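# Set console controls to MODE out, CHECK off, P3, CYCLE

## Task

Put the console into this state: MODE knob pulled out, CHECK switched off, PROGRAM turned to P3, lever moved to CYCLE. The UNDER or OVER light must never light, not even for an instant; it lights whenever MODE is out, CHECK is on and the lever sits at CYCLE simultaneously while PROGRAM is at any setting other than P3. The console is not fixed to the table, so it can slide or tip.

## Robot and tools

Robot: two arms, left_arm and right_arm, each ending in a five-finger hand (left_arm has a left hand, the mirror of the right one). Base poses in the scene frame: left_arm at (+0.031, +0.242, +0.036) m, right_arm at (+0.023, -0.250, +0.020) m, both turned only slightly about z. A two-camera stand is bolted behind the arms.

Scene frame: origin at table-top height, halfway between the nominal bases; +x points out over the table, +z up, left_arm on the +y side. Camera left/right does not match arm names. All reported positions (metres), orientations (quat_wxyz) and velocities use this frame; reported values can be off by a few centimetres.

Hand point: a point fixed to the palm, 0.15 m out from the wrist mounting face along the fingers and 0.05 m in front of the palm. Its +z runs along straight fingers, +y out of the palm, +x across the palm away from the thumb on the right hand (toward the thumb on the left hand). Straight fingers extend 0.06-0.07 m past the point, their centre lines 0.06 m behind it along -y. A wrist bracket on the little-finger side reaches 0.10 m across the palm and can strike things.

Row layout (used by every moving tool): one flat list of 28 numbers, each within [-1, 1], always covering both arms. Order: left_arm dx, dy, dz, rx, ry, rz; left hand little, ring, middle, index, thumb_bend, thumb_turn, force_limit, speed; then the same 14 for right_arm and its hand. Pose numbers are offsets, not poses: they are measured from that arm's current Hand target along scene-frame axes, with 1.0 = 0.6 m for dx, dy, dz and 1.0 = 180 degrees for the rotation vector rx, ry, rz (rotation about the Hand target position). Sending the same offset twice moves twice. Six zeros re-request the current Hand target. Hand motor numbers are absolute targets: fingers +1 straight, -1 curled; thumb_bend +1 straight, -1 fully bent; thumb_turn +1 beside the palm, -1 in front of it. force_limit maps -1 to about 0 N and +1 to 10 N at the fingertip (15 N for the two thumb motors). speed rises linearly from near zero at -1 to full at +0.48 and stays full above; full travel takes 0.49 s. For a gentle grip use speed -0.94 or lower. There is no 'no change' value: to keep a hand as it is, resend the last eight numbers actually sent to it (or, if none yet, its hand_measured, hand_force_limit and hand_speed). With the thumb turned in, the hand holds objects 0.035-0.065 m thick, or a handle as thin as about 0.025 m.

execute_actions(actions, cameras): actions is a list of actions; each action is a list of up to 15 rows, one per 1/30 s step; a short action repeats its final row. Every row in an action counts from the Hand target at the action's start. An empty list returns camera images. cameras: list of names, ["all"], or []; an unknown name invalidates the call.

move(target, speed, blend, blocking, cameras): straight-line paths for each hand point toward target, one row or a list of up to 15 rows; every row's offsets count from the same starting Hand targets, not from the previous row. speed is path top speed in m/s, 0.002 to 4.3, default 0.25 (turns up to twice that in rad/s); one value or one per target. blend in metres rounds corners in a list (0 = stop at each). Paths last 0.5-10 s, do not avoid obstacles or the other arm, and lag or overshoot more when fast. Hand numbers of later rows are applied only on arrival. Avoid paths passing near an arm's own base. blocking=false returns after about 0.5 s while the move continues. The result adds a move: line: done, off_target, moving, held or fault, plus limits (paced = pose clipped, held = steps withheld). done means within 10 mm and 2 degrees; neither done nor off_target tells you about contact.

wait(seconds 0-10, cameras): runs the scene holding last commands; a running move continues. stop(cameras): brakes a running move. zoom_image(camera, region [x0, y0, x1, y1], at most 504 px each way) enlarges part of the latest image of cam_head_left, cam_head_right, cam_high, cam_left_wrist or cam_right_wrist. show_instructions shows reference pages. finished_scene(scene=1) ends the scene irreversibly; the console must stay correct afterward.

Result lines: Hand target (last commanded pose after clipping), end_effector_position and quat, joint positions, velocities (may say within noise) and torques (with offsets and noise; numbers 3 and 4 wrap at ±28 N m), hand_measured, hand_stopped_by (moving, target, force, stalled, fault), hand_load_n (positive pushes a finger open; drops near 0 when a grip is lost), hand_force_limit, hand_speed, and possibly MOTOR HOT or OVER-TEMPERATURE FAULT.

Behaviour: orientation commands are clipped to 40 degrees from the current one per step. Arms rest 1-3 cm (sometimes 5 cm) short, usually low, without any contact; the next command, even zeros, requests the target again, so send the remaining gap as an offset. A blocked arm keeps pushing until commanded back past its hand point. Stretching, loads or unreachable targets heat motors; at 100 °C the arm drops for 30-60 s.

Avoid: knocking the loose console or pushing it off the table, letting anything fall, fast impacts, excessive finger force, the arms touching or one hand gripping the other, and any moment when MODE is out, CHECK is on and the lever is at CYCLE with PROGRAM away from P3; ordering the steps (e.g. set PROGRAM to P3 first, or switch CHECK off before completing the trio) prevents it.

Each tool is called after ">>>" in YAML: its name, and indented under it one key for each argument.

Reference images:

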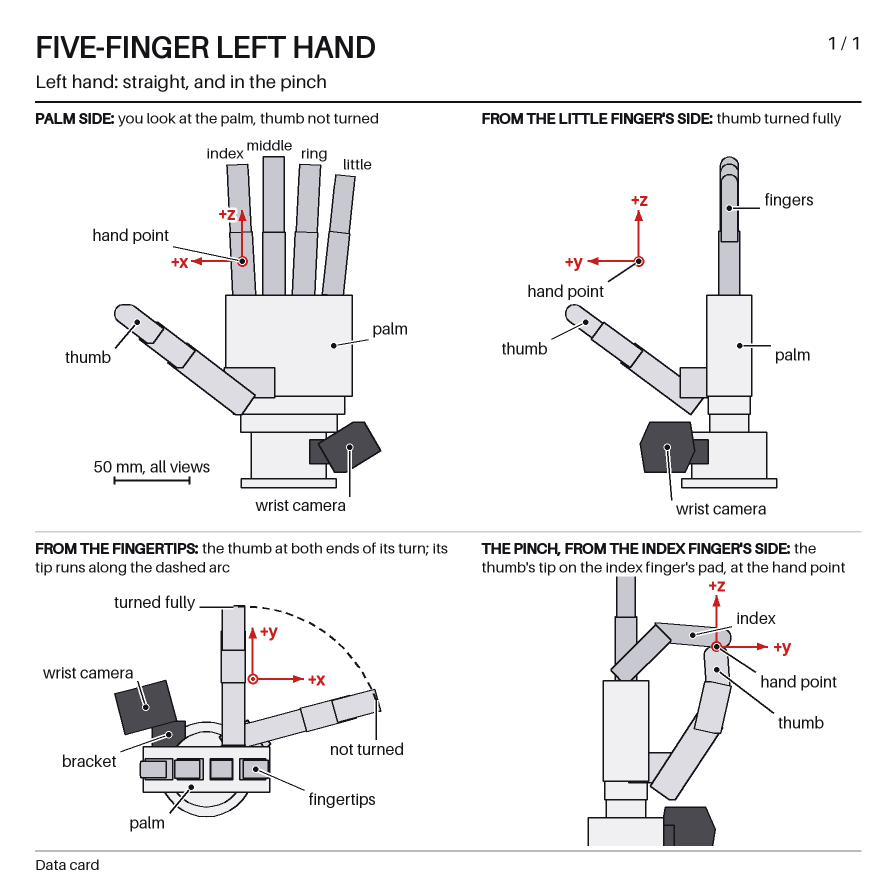

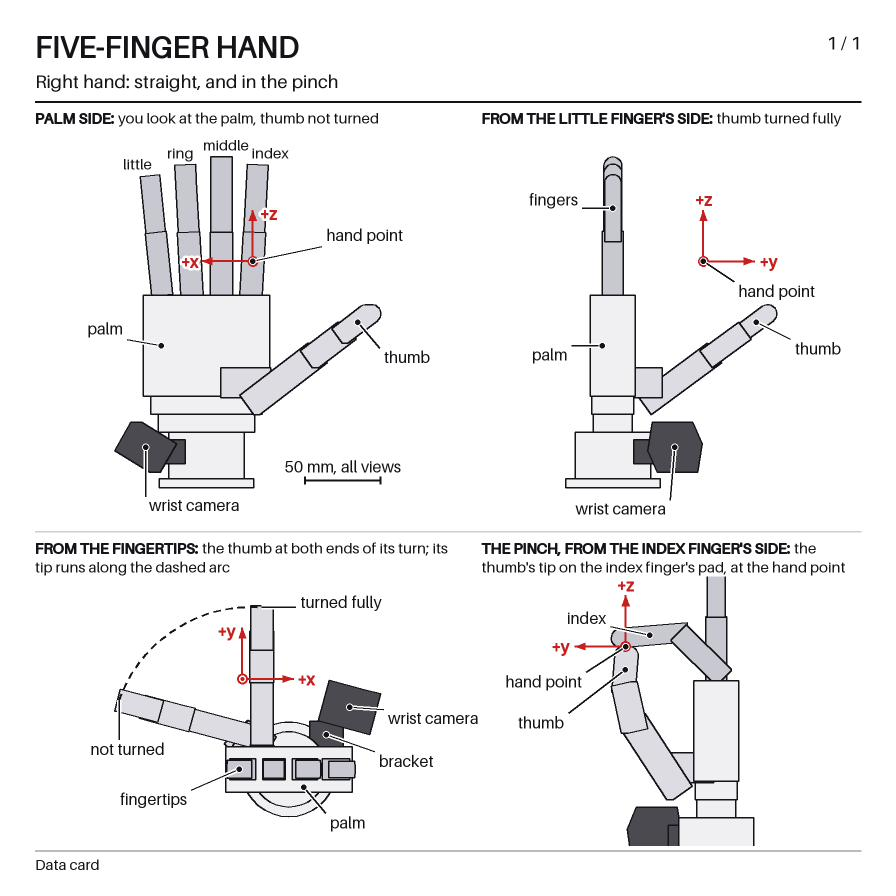

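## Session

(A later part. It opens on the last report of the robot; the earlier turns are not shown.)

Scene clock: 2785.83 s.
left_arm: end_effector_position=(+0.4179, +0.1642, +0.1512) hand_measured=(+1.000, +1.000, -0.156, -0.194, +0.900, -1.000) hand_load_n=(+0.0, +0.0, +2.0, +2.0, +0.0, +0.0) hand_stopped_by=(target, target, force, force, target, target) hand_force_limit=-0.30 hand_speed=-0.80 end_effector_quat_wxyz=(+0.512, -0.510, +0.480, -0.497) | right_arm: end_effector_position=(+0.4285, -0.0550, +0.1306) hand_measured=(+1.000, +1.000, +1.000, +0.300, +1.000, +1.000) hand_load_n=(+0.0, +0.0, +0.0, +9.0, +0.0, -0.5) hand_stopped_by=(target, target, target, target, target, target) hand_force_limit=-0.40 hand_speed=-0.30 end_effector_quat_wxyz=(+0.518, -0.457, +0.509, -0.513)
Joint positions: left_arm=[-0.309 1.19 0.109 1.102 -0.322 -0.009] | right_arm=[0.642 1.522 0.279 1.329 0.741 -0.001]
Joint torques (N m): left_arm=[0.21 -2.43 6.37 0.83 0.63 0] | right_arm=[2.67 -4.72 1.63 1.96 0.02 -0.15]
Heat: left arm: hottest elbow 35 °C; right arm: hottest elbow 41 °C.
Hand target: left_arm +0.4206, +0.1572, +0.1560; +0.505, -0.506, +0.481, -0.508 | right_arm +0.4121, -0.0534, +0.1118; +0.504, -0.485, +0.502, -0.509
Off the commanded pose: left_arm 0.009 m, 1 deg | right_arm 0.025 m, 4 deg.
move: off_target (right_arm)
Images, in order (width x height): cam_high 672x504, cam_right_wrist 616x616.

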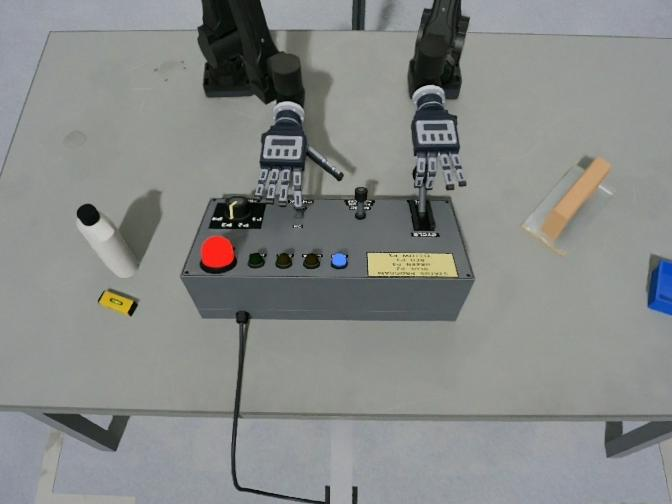

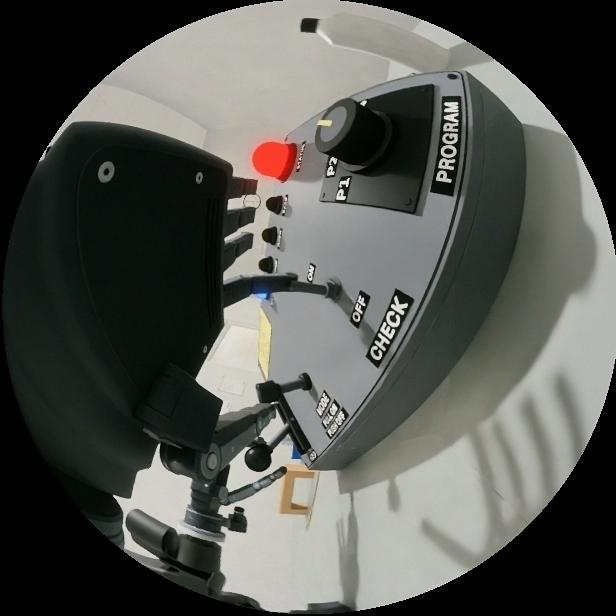

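>>> move:
  target:
    - [0,0,0,0,0,0,1,1,-0.4,-0.4,0.9,-1,-0.3,-0.8,0.065,0,0.01,0,0,0,1,1,1,0.3,1,1,-0.4,-0.3]
    - [0,0,0,0,0,0,1,1,-0.4,-0.4,0.9,-1,-0.3,-0.8,0.065,-0.002,0.002,0,0,0,1,1,1,0.3,1,1,-0.4,-0.3]
  speed: 0.06
  cameras: ["cam_right_wrist", "cam_high"]

>>> zoom_image:
  camera: "cam_high"
  region: [230, 130, 370, 270]

>>> zoom_image:
  camera: "cam_right_wrist"
  region: [220, 220, 360, 360]

Scene clock: 2796.03 s.
left_arm: end_effector_position=(+0.4179, +0.1642, +0.1512) hand_measured=(+1.000, +1.000, -0.156, -0.194, +0.900, -1.000) hand_load_n=(+0.0, +0.0, +2.0, +2.0, +0.0, +0.0) hand_stopped_by=(target, target, force, force, target, target) hand_force_limit=-0.30 hand_speed=-0.80 end_effector_quat_wxyz=(+0.512, -0.510, +0.480, -0.497) | right_arm: end_effector_position=(+0.4450, -0.0543, +0.1145) hand_measured=(+1.000, +1.000, +1.000, +0.300, +1.000, +1.000) hand_load_n=(+0.0, +0.0, +0.0, +1.5, +0.0, -0.5) hand_stopped_by=(target, target, target, target, target, target) hand_force_limit=-0.40 hand_speed=-0.30 end_effector_quat_wxyz=(+0.506, -0.486, +0.503, -0.506)
Joint positions: left_arm=[-0.309 1.19 0.109 1.102 -0.322 -0.009] | right_arm=[0.589 1.561 0.313 1.278 0.656 -0.001]
Joint torques (N m): left_arm=[-0.38 -2.55 6.42 1.31 0.55 -0.05] | right_arm=[-0.09 -4.72 5.35 2.47 -0.1 -0.11]
Heat: left arm: hottest elbow 35 °C; right arm: hottest elbow 40 °C.
Hand target: left_arm +0.4206, +0.1572, +0.1560; +0.505, -0.506, +0.481, -0.508 | right_arm +0.4511, -0.0547, +0.1130; +0.504, -0.485, +0.502, -0.509
Off the commanded pose: left_arm 0.009 m, 1 deg | right_arm 0.006 m, 0 deg.
move: done
Images, in order (width x height): cam_high 672x504, cam_right_wrist 616x616.

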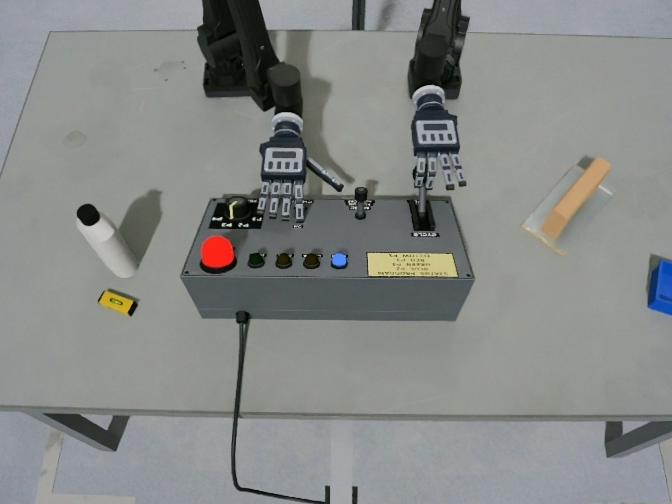

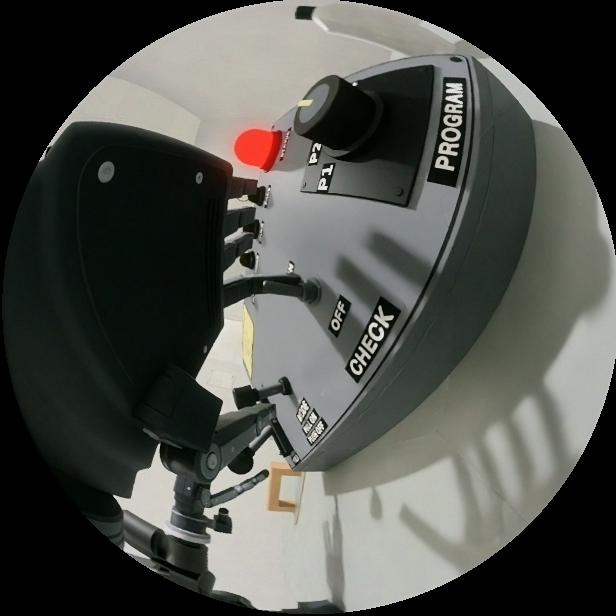

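Scaled by 3.600.

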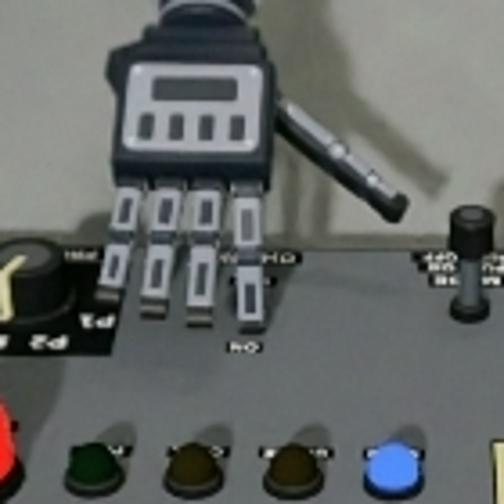

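Scaled by 3.600 from the camera's 616x616 image, which has a finer 880x880 frame.

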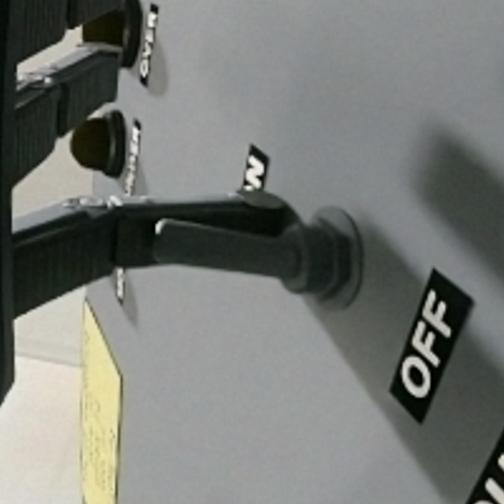

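>>> move:
  target: [0,0,0,0,0,0,1,1,-0.4,-0.4,0.9,-1,-0.3,-0.8,-0.0333,0,0.006,0,0,0,1,1,1,0.3,1,1,-0.4,-0.3]
  speed: 0.06
  cameras: ["cam_right_wrist","cam_high"]

Scene clock: 2819.13 s.
left_arm: end_effector_position=(+0.4179, +0.1642, +0.1512) hand_measured=(+1.000, +1.000, -0.156, -0.194, +0.900, -1.000) hand_load_n=(+0.0, +0.0, +2.0, +2.0, +0.0, +0.0) hand_stopped_by=(target, target, force, force, target, target) hand_force_limit=-0.30 hand_speed=-0.80 end_effector_quat_wxyz=(+0.512, -0.510, +0.480, -0.497) | right_arm: end_effector_position=(+0.4407, -0.0577, +0.1192) hand_measured=(+1.000, +1.000, +1.000, +0.300, +1.000, +1.000) hand_load_n=(+0.0, +0.0, +0.0, +3.0, +0.0, +0.0) hand_stopped_by=(target, target, target, target, target, target) hand_force_limit=-0.40 hand_speed=-0.30 end_effector_quat_wxyz=(+0.504, -0.476, +0.508, -0.511)
Joint positions: left_arm=[-0.309 1.19 0.109 1.102 -0.322 -0.009] | right_arm=[0.602 1.541 0.303 1.278 0.692 -0.001]
Joint torques (N m): left_arm=[-0.32 -2.14 6.54 1.18 0.6 -0.02] | right_arm=[2.26 -6.53 2.8 2.36 0.08 -0.11]
Heat: left arm: hottest elbow 35 °C; right arm: hottest elbow 40 °C.
Hand target: left_arm +0.4206, +0.1572, +0.1560; +0.505, -0.506, +0.481, -0.508 | right_arm +0.4311, -0.0547, +0.1166; +0.504, -0.485, +0.502, -0.509
Off the commanded pose: left_arm 0.009 m, 1 deg | right_arm 0.010 m, 1 deg.
move: done
Images, in order (width x height): cam_high 672x504, cam_right_wrist 616x616.

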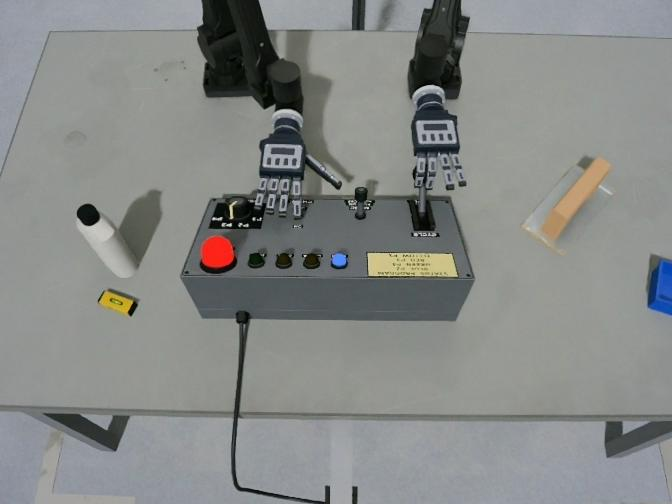

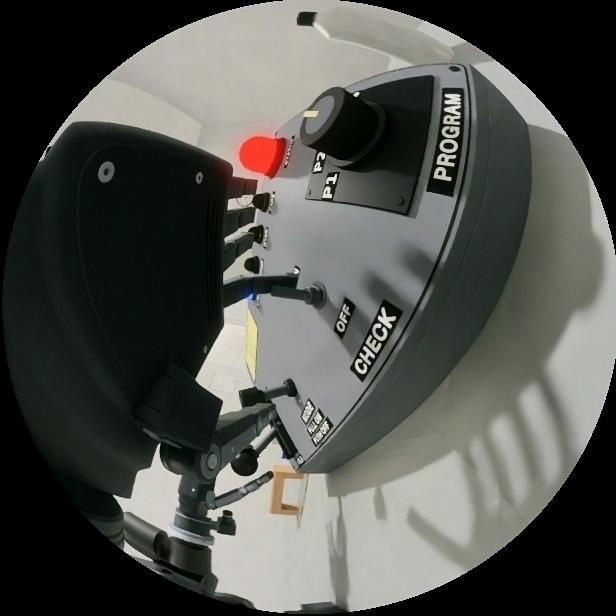

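>>> zoom_image:
  camera: "cam_right_wrist"
  region: [220, 220, 360, 360]

>>> zoom_image:
  camera: "cam_high"
  region: [230, 130, 370, 270]

Scaled by 3.600 from the camera's 616x616 image, which has a finer 880x880 frame.

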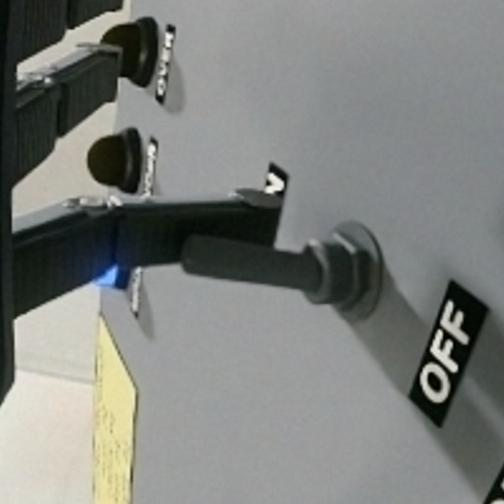

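Scaled by 3.600.

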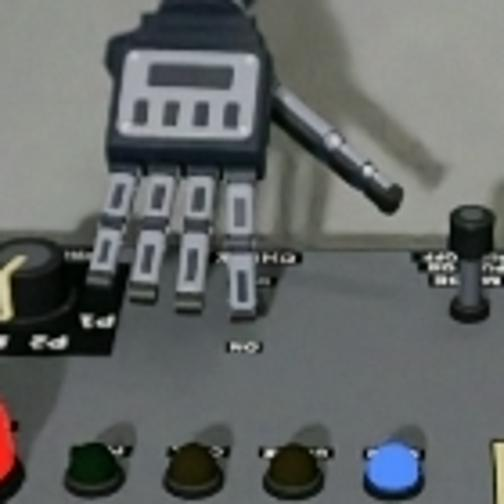

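>>> move:
  target: [0,0,0,0,0,0,1,1,-0.4,-0.4,0.9,-1,-0.3,-0.8,-0.025,0.005,-0.006,0,0,0,1,1,1,0.3,1,1,-0.4,-0.3]
  speed: 0.06
  cameras: ["cam_right_wrist","cam_high"]

>>> zoom_image:
  camera: "cam_right_wrist"
  region: [220, 220, 360, 360]

>>> zoom_image:
  camera: "cam_high"
  region: [230, 130, 370, 270]

Scene clock: 2830.47 s.
left_arm: end_effector_position=(+0.4179, +0.1642, +0.1512) hand_measured=(+1.000, +1.000, -0.156, -0.194, +0.900, -1.000) hand_load_n=(+0.0, +0.0, +2.0, +2.0, +0.0, +0.0) hand_stopped_by=(target, target, force, force, target, target) hand_force_limit=-0.30 hand_speed=-0.80 end_effector_quat_wxyz=(+0.512, -0.510, +0.480, -0.497) | right_arm: end_effector_position=(+0.4325, -0.0546, +0.1273) hand_measured=(+1.000, +1.000, +1.000, +0.300, +1.000, +1.000) hand_load_n=(+0.0, -0.5, +0.0, +8.0, +0.0, -0.5) hand_stopped_by=(target, target, target, target, target, target) hand_force_limit=-0.40 hand_speed=-0.30 end_effector_quat_wxyz=(+0.513, -0.460, +0.510, -0.514)
Joint positions: left_arm=[-0.309 1.19 0.109 1.102 -0.322 -0.009] | right_arm=[0.636 1.534 0.29 1.32 0.738 -0.001]
Joint torques (N m): left_arm=[0.03 -1.67 6.19 1.32 0.66 0.01] | right_arm=[2.96 -5.83 1.7 1.78 -0.04 -0.16]
Heat: left arm: hottest elbow 35 °C; right arm: hottest elbow 40 °C.
Hand target: left_arm +0.4206, +0.1572, +0.1560; +0.505, -0.506, +0.481, -0.508 | right_arm +0.4161, -0.0517, +0.1131; +0.504, -0.484, +0.502, -0.509
Off the commanded pose: left_arm 0.009 m, 1 deg | right_arm 0.022 m, 3 deg.
move: off_target (right_arm)
Images, in order (width x height): cam_high 672x504, cam_right_wrist 616x616.

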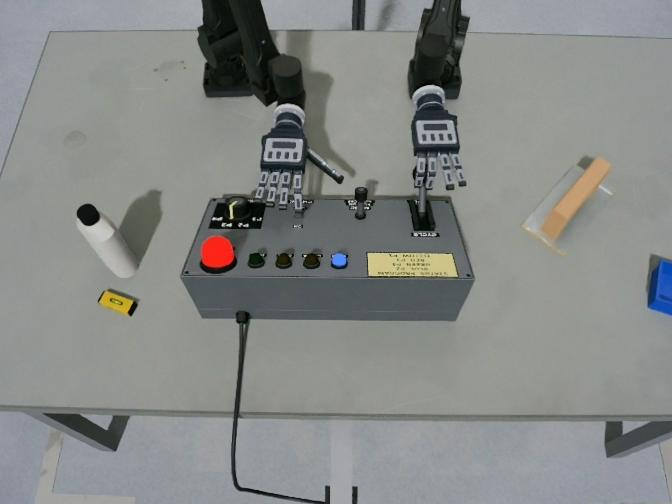

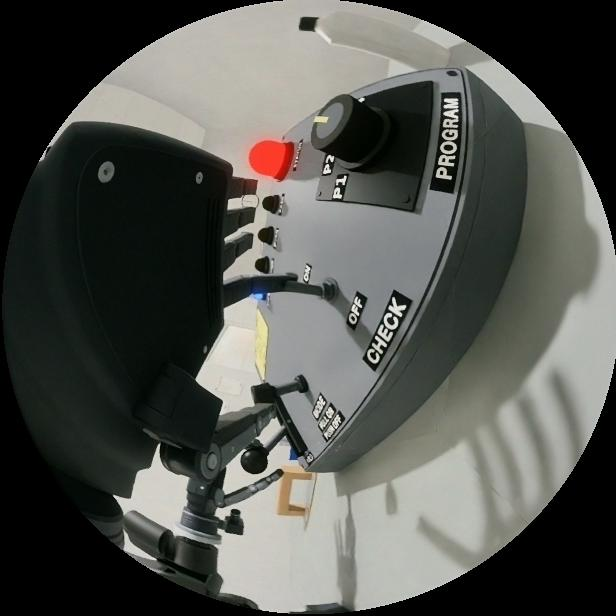

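Scaled by 3.600 from the camera's 616x616 image, which has a finer 880x880 frame.

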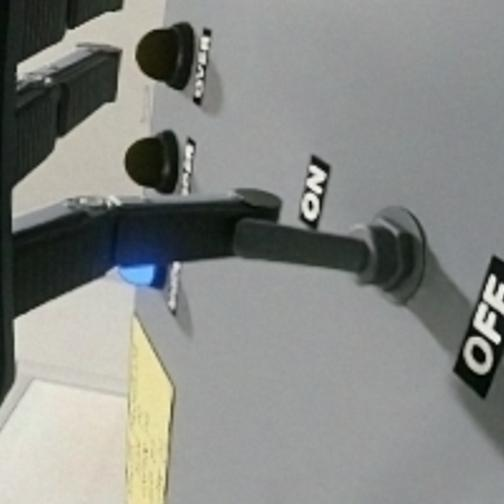

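Scaled by 3.600.

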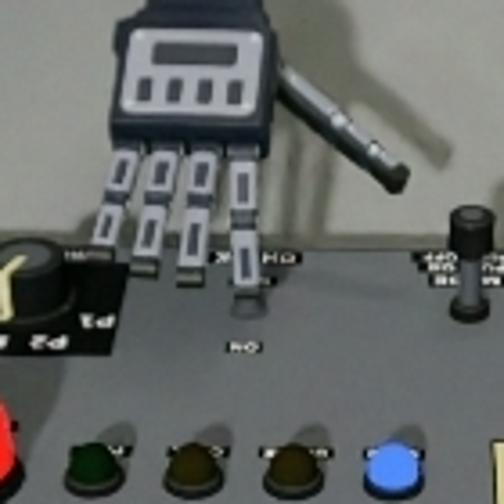

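>>> move:
  target: [0,0,0,0,0,0,1,1,-0.4,-0.4,0.9,-1,-0.3,-0.8,-0.0167,-0.005,-0.03,0,0,0,1,1,1,0.3,1,1,-0.4,-0.3]
  speed: 0.06
  cameras: ["cam_right_wrist","cam_high"]

>>> zoom_image:
  camera: "cam_right_wrist"
  region: [220, 220, 360, 360]

>>> zoom_image:
  camera: "cam_high"
  region: [230, 130, 370, 270]

Scene clock: 2855.50 s.
left_arm: end_effector_position=(+0.4179, +0.1642, +0.1512) hand_measured=(+1.000, +1.000, -0.156, -0.194, +0.900, -1.000) hand_load_n=(+0.0, +0.0, +2.0, +2.0, +0.0, +0.0) hand_stopped_by=(target, target, force, force, target, target) hand_force_limit=-0.30 hand_speed=-0.80 end_effector_quat_wxyz=(+0.512, -0.510, +0.480, -0.497) | right_arm: end_effector_position=(+0.4250, -0.0550, +0.1285) hand_measured=(+1.000, +1.000, +1.000, +0.300, +1.000, +1.000) hand_load_n=(+0.0, +0.0, +0.0, +10.5, +0.0, -0.5) hand_stopped_by=(target, target, target, target, target, target) hand_force_limit=-0.40 hand_speed=-0.30 end_effector_quat_wxyz=(+0.532, -0.441, +0.508, -0.514)
Joint positions: left_arm=[-0.309 1.19 0.109 1.102 -0.322 -0.009] | right_arm=[0.651 1.586 0.266 1.449 0.752 -0.001]
Joint torques (N m): left_arm=[-0.15 -2.37 6.39 1.09 0.65 0.03] | right_arm=[2.84 -3.14 0.64 1.29 -0.04 -0.17]
Heat: left arm: hottest elbow 35 °C; right arm: hottest elbow 39 °C.
Hand target: left_arm +0.4206, +0.1572, +0.1560; +0.505, -0.506, +0.481, -0.508 | right_arm +0.4061, -0.0548, +0.0950; +0.504, -0.485, +0.502, -0.509
Off the commanded pose: left_arm 0.009 m, 1 deg | right_arm 0.038 m, 6 deg.
move: off_target (right_arm)
Images, in order (width x height): cam_high 672x504, cam_right_wrist 616x616.

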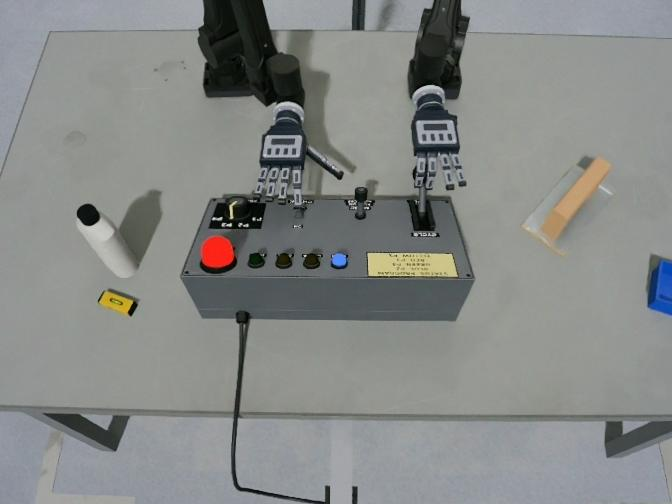

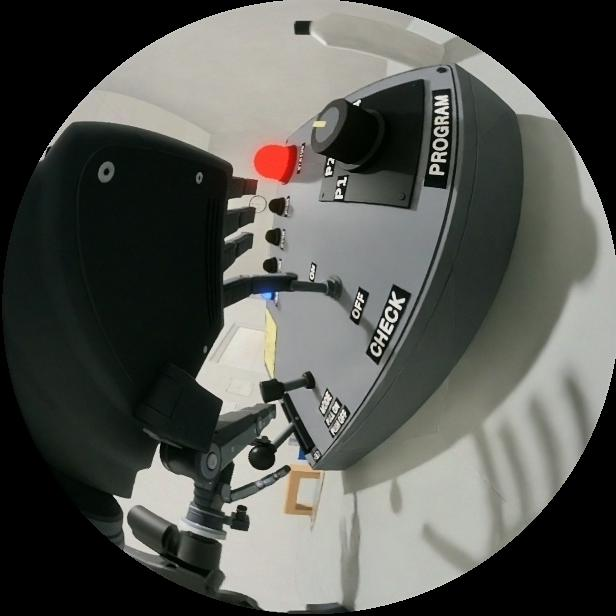

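Scaled by 3.600 from the camera's 616x616 image, which has a finer 880x880 frame.

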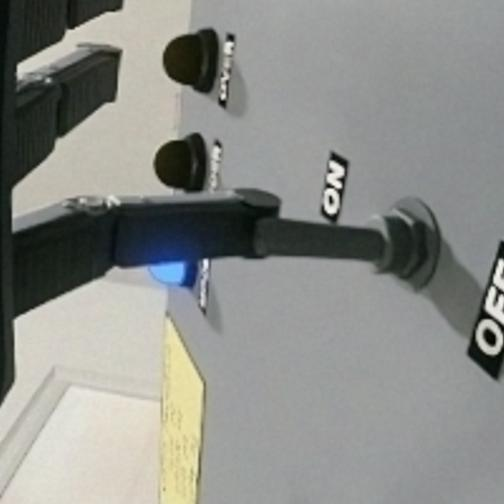

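Scaled by 3.600.

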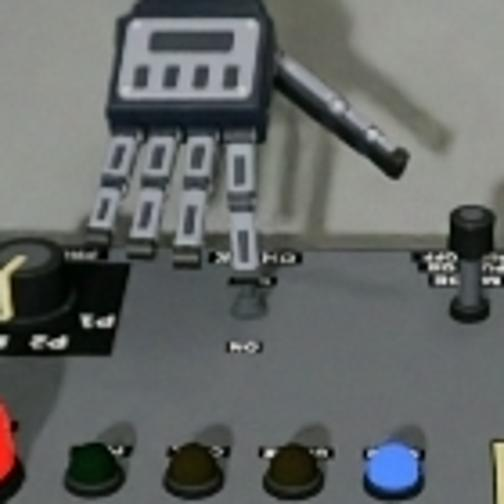

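>>> move:
  target:
    - [0,0,0,0,0,0,1,1,-0.4,-0.4,0.9,-1,-0.3,-0.8,0.0567,0,0.05,0,0,0,1,1,1,0.3,1,1,-0.4,-0.3]
    - [0,0,0,0,0,0,1,1,-0.4,-0.4,0.9,-1,-0.3,-0.8,0.1,0,0.15,0,0,0,1,1,1,-0.05,1,1,-0.4,-0.3]
  speed: 0.08
  cameras: ["cam_right_wrist","cam_high"]

>>> zoom_image:
  camera: "cam_right_wrist"
  region: [220, 220, 360, 360]

>>> zoom_image:
  camera: "cam_high"
  region: [230, 130, 370, 270]

Scene clock: 2908.43 s.
left_arm: end_effector_position=(+0.4179, +0.1642, +0.1512) hand_measured=(+1.000, +1.000, -0.156, -0.194, +0.900, -1.000) hand_load_n=(+0.0, +0.0, +2.0, +2.0, +0.0, +0.0) hand_stopped_by=(target, target, force, force, target, target) hand_force_limit=-0.30 hand_speed=-0.80 end_effector_quat_wxyz=(+0.512, -0.510, +0.480, -0.497) | right_arm: end_effector_position=(+0.4527, -0.0575, +0.1653) hand_measured=(+1.000, +1.000, +1.000, -0.050, +1.000, +1.000) hand_load_n=(+0.0, +0.0, -0.5, +0.0, +0.0, -0.5) hand_stopped_by=(target, target, target, target, target, target) hand_force_limit=-0.40 hand_speed=-0.30 end_effector_quat_wxyz=(+0.495, -0.498, +0.503, -0.504)
Joint positions: left_arm=[-0.309 1.19 0.109 1.102 -0.322 -0.009] | right_arm=[0.562 1.3 0.366 0.931 0.626 -0.003]
Joint torques (N m): left_arm=[0.56 -2.43 6.26 1.21 0.63 -0.04] | right_arm=[-0.38 -5.77 9.69 1.61 -0.07 -0.08]
Heat: left arm: hottest elbow 35 °C; right arm: hottest elbow 37 °C.
Hand target: left_arm +0.4206, +0.1572, +0.1560; +0.505, -0.506, +0.481, -0.508 | right_arm +0.4661, -0.0547, +0.1850; +0.504, -0.485, +0.502, -0.509
Off the commanded pose: left_arm 0.009 m, 1 deg | right_arm 0.024 m, 2 deg.
move: off_target (right_arm); target 2's new numbers were sent with right_arm's hand 0.024 m and 2 deg from that target
Images, in order (width x height): cam_high 672x504, cam_right_wrist 616x616.

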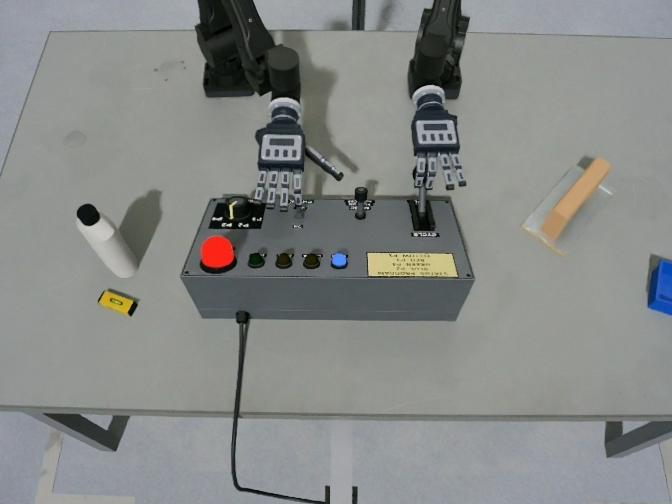

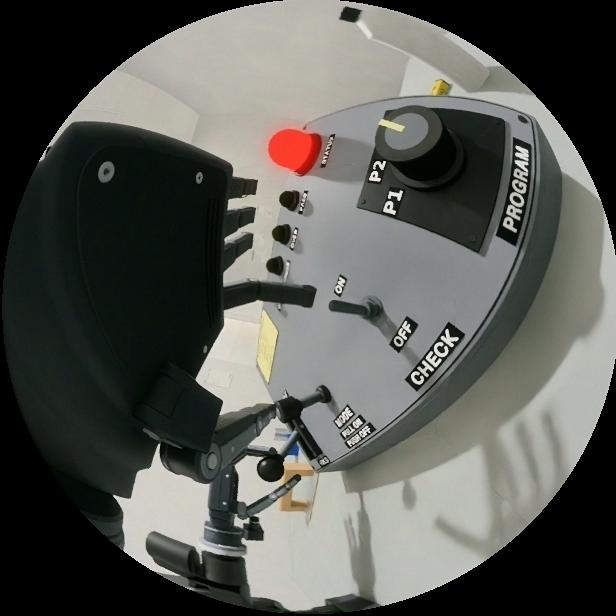

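Scaled by 3.600 from the camera's 616x616 image, which has a finer 880x880 frame.

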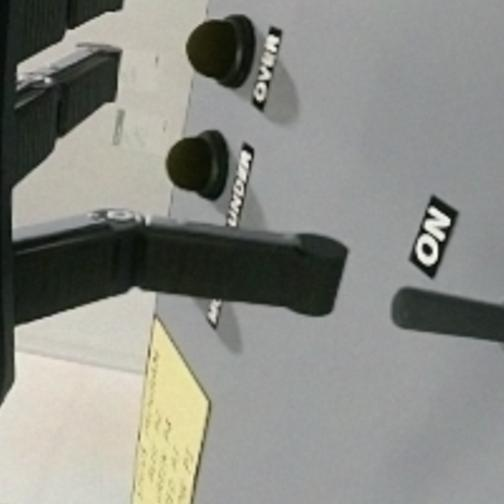

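Scaled by 3.600.

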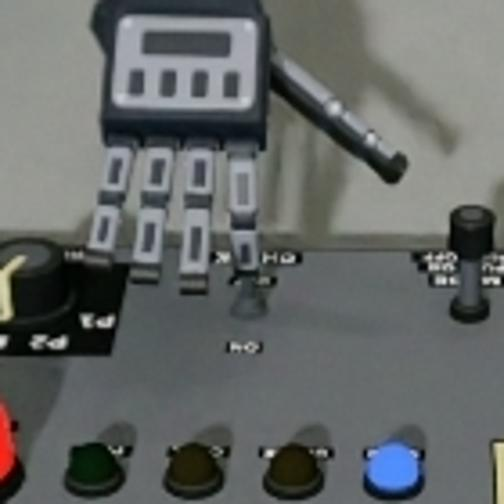

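>>> move:
  target: [0,0,0,0,0,0,1,1,-0.4,-0.4,0.9,-1,-0.3,-0.8,0.0167,0,0,0,0,0,1,1,1,-0.05,1,1,-0.4,-0.3]
  speed: 0.06
  cameras: []

Scene clock: 2924.93 s.
left_arm: end_effector_position=(+0.4179, +0.1642, +0.1512) hand_measured=(+1.000, +1.000, -0.156, -0.194, +0.900, -1.000) hand_load_n=(+0.0, +0.0, +2.0, +1.5, +0.0, +0.0) hand_stopped_by=(target, target, force, force, target, target) hand_force_limit=-0.30 hand_speed=-0.80 end_effector_quat_wxyz=(+0.512, -0.510, +0.480, -0.497) | right_arm: end_effector_position=(+0.4617, -0.0578, +0.1748) hand_measured=(+1.000, +1.000, +1.000, -0.050, +1.000, +1.000) hand_load_n=(+0.0, +0.0, +0.0, +0.0, +0.0, +0.0) hand_stopped_by=(target, target, target, target, target, target) hand_force_limit=-0.40 hand_speed=-0.30 end_effector_quat_wxyz=(+0.502, -0.491, +0.501, -0.505)
Joint positions: left_arm=[-0.309 1.19 0.109 1.102 -0.322 -0.009] | right_arm=[0.544 1.3 0.386 0.931 0.608 -0.003]
Joint torques (N m): left_arm=[-0.56 -2.08 6.38 1.24 0.65 0.01] | right_arm=[-0.21 -4.19 9.96 1.63 -0.1 -0.06]
Heat: left arm: hottest elbow 35 °C; right arm: hottest elbow 40 °C.
Hand target: left_arm +0.4206, +0.1572, +0.1560; +0.505, -0.506, +0.481, -0.508 | right_arm +0.4760, -0.0546, +0.1850; +0.504, -0.485, +0.502, -0.509
Off the commanded pose: left_arm 0.009 m, 1 deg | right_arm 0.018 m, 1 deg.
move: off_target (right_arm)
No camera images: "cameras" was empty.

>>> move:
  target: [0,0,0,0,0,0,1,1,-0.4,-0.4,0.9,-1,-0.3,-0.8,-0.0067,0,-0.06,0,0,0,1,1,1,-0.05,1,1,-0.4,-0.3]
  speed: 0.06
  cameras: ["cam_right_wrist","cam_high"]

>>> zoom_image:
  camera: "cam_right_wrist"
  region: [220, 220, 360, 360]

>>> zoom_image:
  camera: "cam_high"
  region: [230, 130, 370, 270]

Scene clock: 2933.90 s.
left_arm: end_effector_position=(+0.4179, +0.1642, +0.1512) hand_measured=(+1.000, +1.000, -0.156, -0.194, +0.900, -1.000) hand_load_n=(+0.0, +0.0, +2.0, +2.0, +0.0, +0.0) hand_stopped_by=(target, target, force, force, target, target) hand_force_limit=-0.30 hand_speed=-0.80 end_effector_quat_wxyz=(+0.512, -0.510, +0.480, -0.497) | right_arm: end_effector_position=(+0.4693, -0.0528, +0.1486) hand_measured=(+1.000, +1.000, +1.000, -0.050, +1.000, +1.000) hand_load_n=(+0.0, +0.0, +0.0, +0.0, +0.0, +0.0) hand_stopped_by=(target, target, target, target, target, target) hand_force_limit=-0.40 hand_speed=-0.30 end_effector_quat_wxyz=(+0.503, -0.490, +0.501, -0.505)
Joint positions: left_arm=[-0.309 1.19 0.109 1.102 -0.322 -0.009] | right_arm=[0.544 1.434 0.386 1.069 0.609 -0.003]
Joint torques (N m): left_arm=[-0.21 -2.9 6.32 1.18 0.61 -0.05] | right_arm=[0.32 -4.95 5.96 3.15 0.11 -0.08]
Heat: left arm: hottest elbow 35 °C; right arm: hottest elbow 41 °C.
Hand target: left_arm +0.4206, +0.1572, +0.1560; +0.505, -0.506, +0.481, -0.508 | right_arm +0.4720, -0.0546, +0.1490; +0.504, -0.485, +0.502, -0.509
Off the commanded pose: left_arm 0.009 m, 1 deg | right_arm 0.003 m, 1 deg.
move: done
Images, in order (width x height): cam_high 672x504, cam_right_wrist 616x616.

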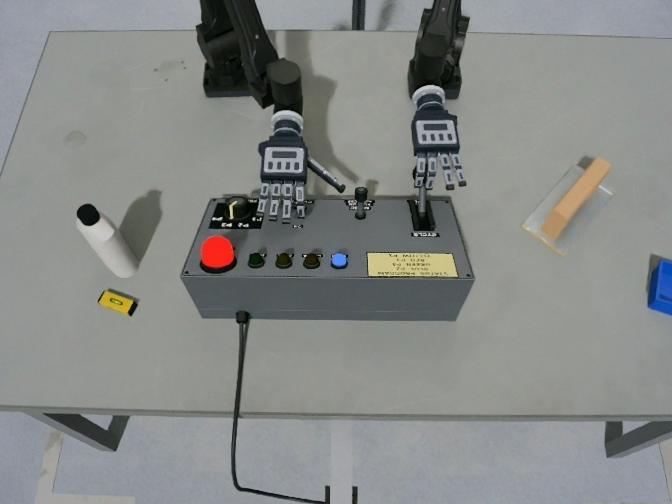

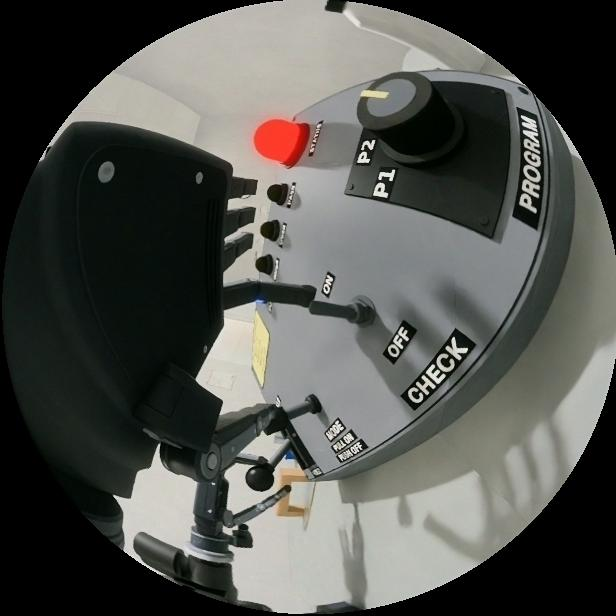

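Scaled by 3.600 from the camera's 616x616 image, which has a finer 880x880 frame.

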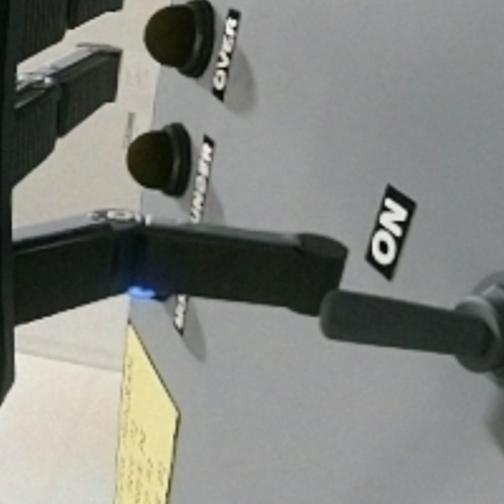

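Scaled by 3.600.

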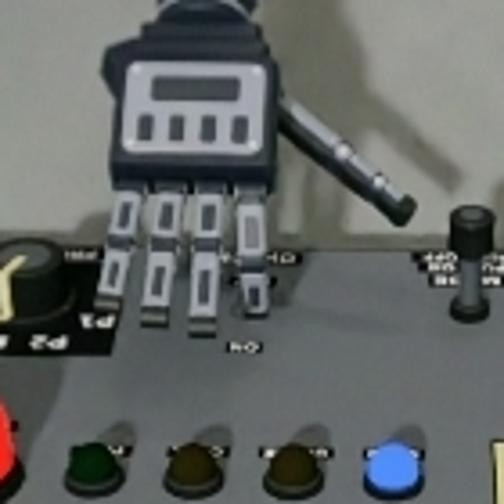

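>>> move:
  target: [0,0,0,0,0,0,1,1,-0.4,-0.4,0.9,-1,-0.3,-0.8,0,-0.0117,-0.03,0,0,0,1,1,1,-0.05,1,1,-0.4,-0.3]
  speed: 0.05
  cameras: ["cam_right_wrist","cam_high"]

>>> zoom_image:
  camera: "cam_right_wrist"
  region: [220, 220, 360, 360]

>>> zoom_image:
  camera: "cam_high"
  region: [230, 130, 370, 270]

Scene clock: 2947.60 s.
left_arm: end_effector_position=(+0.4179, +0.1642, +0.1512) hand_measured=(+1.000, +1.000, -0.156, -0.194, +0.900, -1.000) hand_load_n=(+0.0, +0.0, +2.0, +2.0, +0.0, +0.0) hand_stopped_by=(target, target, force, force, target, target) hand_force_limit=-0.30 hand_speed=-0.80 end_effector_quat_wxyz=(+0.512, -0.510, +0.480, -0.497) | right_arm: end_effector_position=(+0.4695, -0.0574, +0.1320) hand_measured=(+1.000, +1.000, +1.000, -0.050, +1.000, +1.000) hand_load_n=(+0.0, +0.0, +0.0, +0.5, +0.0, +0.0) hand_stopped_by=(target, target, target, target, target, target) hand_force_limit=-0.40 hand_speed=-0.30 end_effector_quat_wxyz=(+0.504, -0.489, +0.501, -0.506)
Joint positions: left_arm=[-0.309 1.19 0.109 1.102 -0.322 -0.009] | right_arm=[0.531 1.504 0.369 1.159 0.596 -0.003]
Joint torques (N m): left_arm=[0.38 -2.49 6.49 1.1 0.61 0.02] | right_arm=[-0.38 -5.48 5.09 3.08 -0.08 -0.05]
Heat: left arm: hottest elbow 35 °C; right arm: hottest elbow 41 °C.
Hand target: left_arm +0.4206, +0.1572, +0.1560; +0.505, -0.506, +0.481, -0.508 | right_arm +0.4721, -0.0618, +0.1310; +0.504, -0.485, +0.502, -0.509
Off the commanded pose: left_arm 0.009 m, 1 deg | right_arm 0.005 m, 1 deg.
move: done
Images, in order (width x height): cam_high 672x504, cam_right_wrist 616x616.

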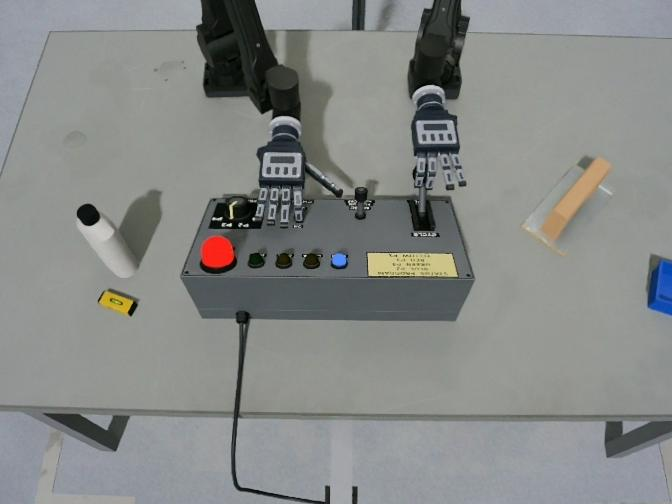

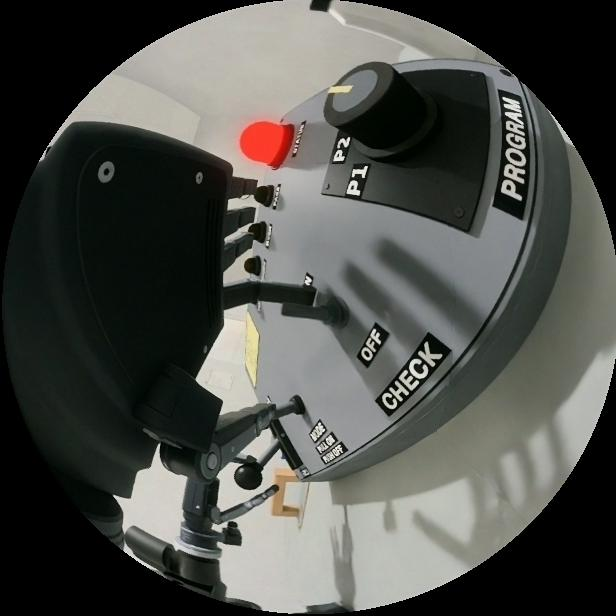

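Scaled by 3.600 from the camera's 616x616 image, which has a finer 880x880 frame.

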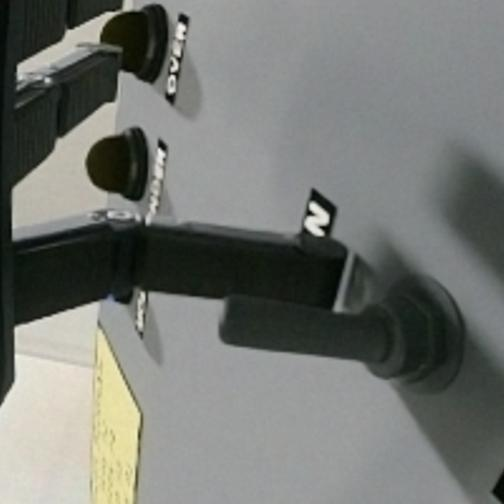

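Scaled by 3.600.

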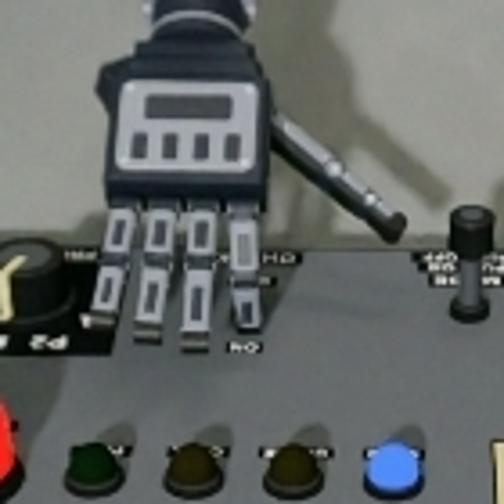

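>>> move:
  target: [0,0,0,0,0,0,1,1,-0.4,-0.4,0.9,-1,-0.3,-0.8,-0.0333,0.013,0.005,0,0,0,1,1,1,-0.05,1,1,-0.4,-0.3]
  speed: 0.06
  cameras: ["cam_right_wrist","cam_high"]

>>> zoom_image:
  camera: "cam_right_wrist"
  region: [220, 220, 360, 360]

>>> zoom_image:
  camera: "cam_high"
  region: [230, 130, 370, 270]

Scene clock: 2957.63 s.
left_arm: end_effector_position=(+0.4179, +0.1642, +0.1512) hand_measured=(+1.000, +1.000, -0.156, -0.194, +0.900, -1.000) hand_load_n=(+0.0, +0.0, +2.0, +2.0, +0.0, +0.0) hand_stopped_by=(target, target, force, force, target, target) hand_force_limit=-0.30 hand_speed=-0.80 end_effector_quat_wxyz=(+0.512, -0.510, +0.480, -0.497) | right_arm: end_effector_position=(+0.4568, -0.0592, +0.1272) hand_measured=(+1.000, +1.000, +1.000, -0.050, +1.000, +1.000) hand_load_n=(+0.0, -0.5, +0.0, +2.0, +0.0, -0.5) hand_stopped_by=(target, target, target, target, target, target) hand_force_limit=-0.40 hand_speed=-0.30 end_effector_quat_wxyz=(+0.495, -0.487, +0.508, -0.510)
Joint positions: left_arm=[-0.309 1.19 0.109 1.102 -0.322 -0.009] | right_arm=[0.563 1.494 0.344 1.162 0.649 -0.002]
Joint torques (N m): left_arm=[0.62 -2.32 6.37 1.09 0.62 0.01] | right_arm=[1.67 -7.12 4.53 2.73 0.09 -0.08]
Heat: left arm: hottest elbow 35 °C; right arm: hottest elbow 41 °C.
Hand target: left_arm +0.4206, +0.1572, +0.1560; +0.505, -0.506, +0.481, -0.508 | right_arm +0.4522, -0.0539, +0.1341; +0.504, -0.484, +0.502, -0.509
Off the commanded pose: left_arm 0.009 m, 1 deg | right_arm 0.010 m, 1 deg.
move: done
Images, in order (width x height): cam_high 672x504, cam_right_wrist 616x616.

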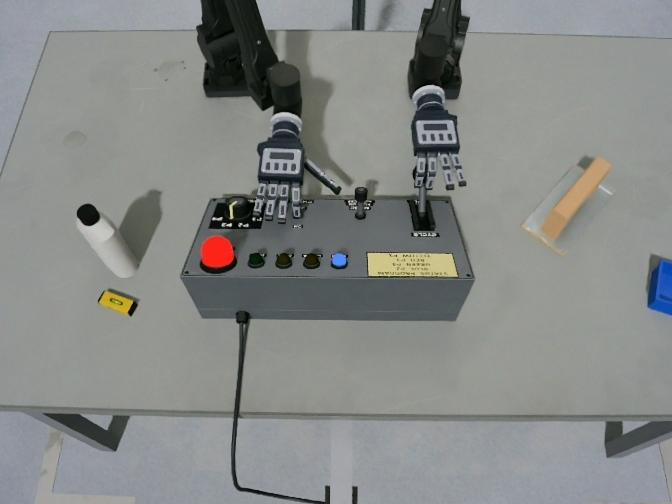

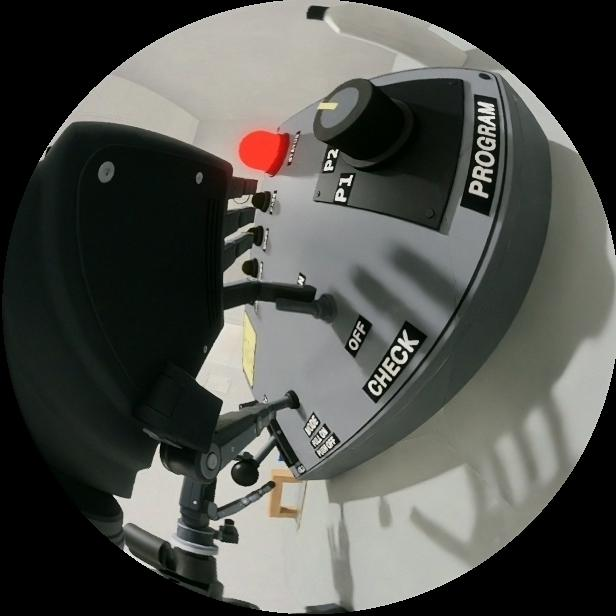

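Scaled by 3.600 from the camera's 616x616 image, which has a finer 880x880 frame.

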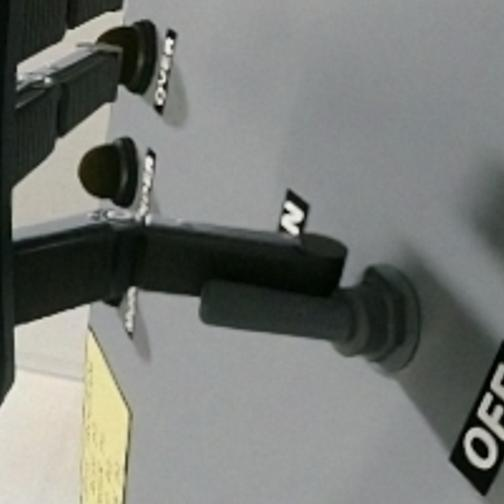

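Scaled by 3.600.

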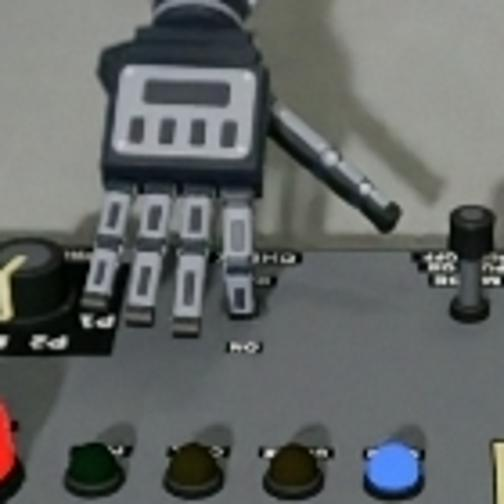

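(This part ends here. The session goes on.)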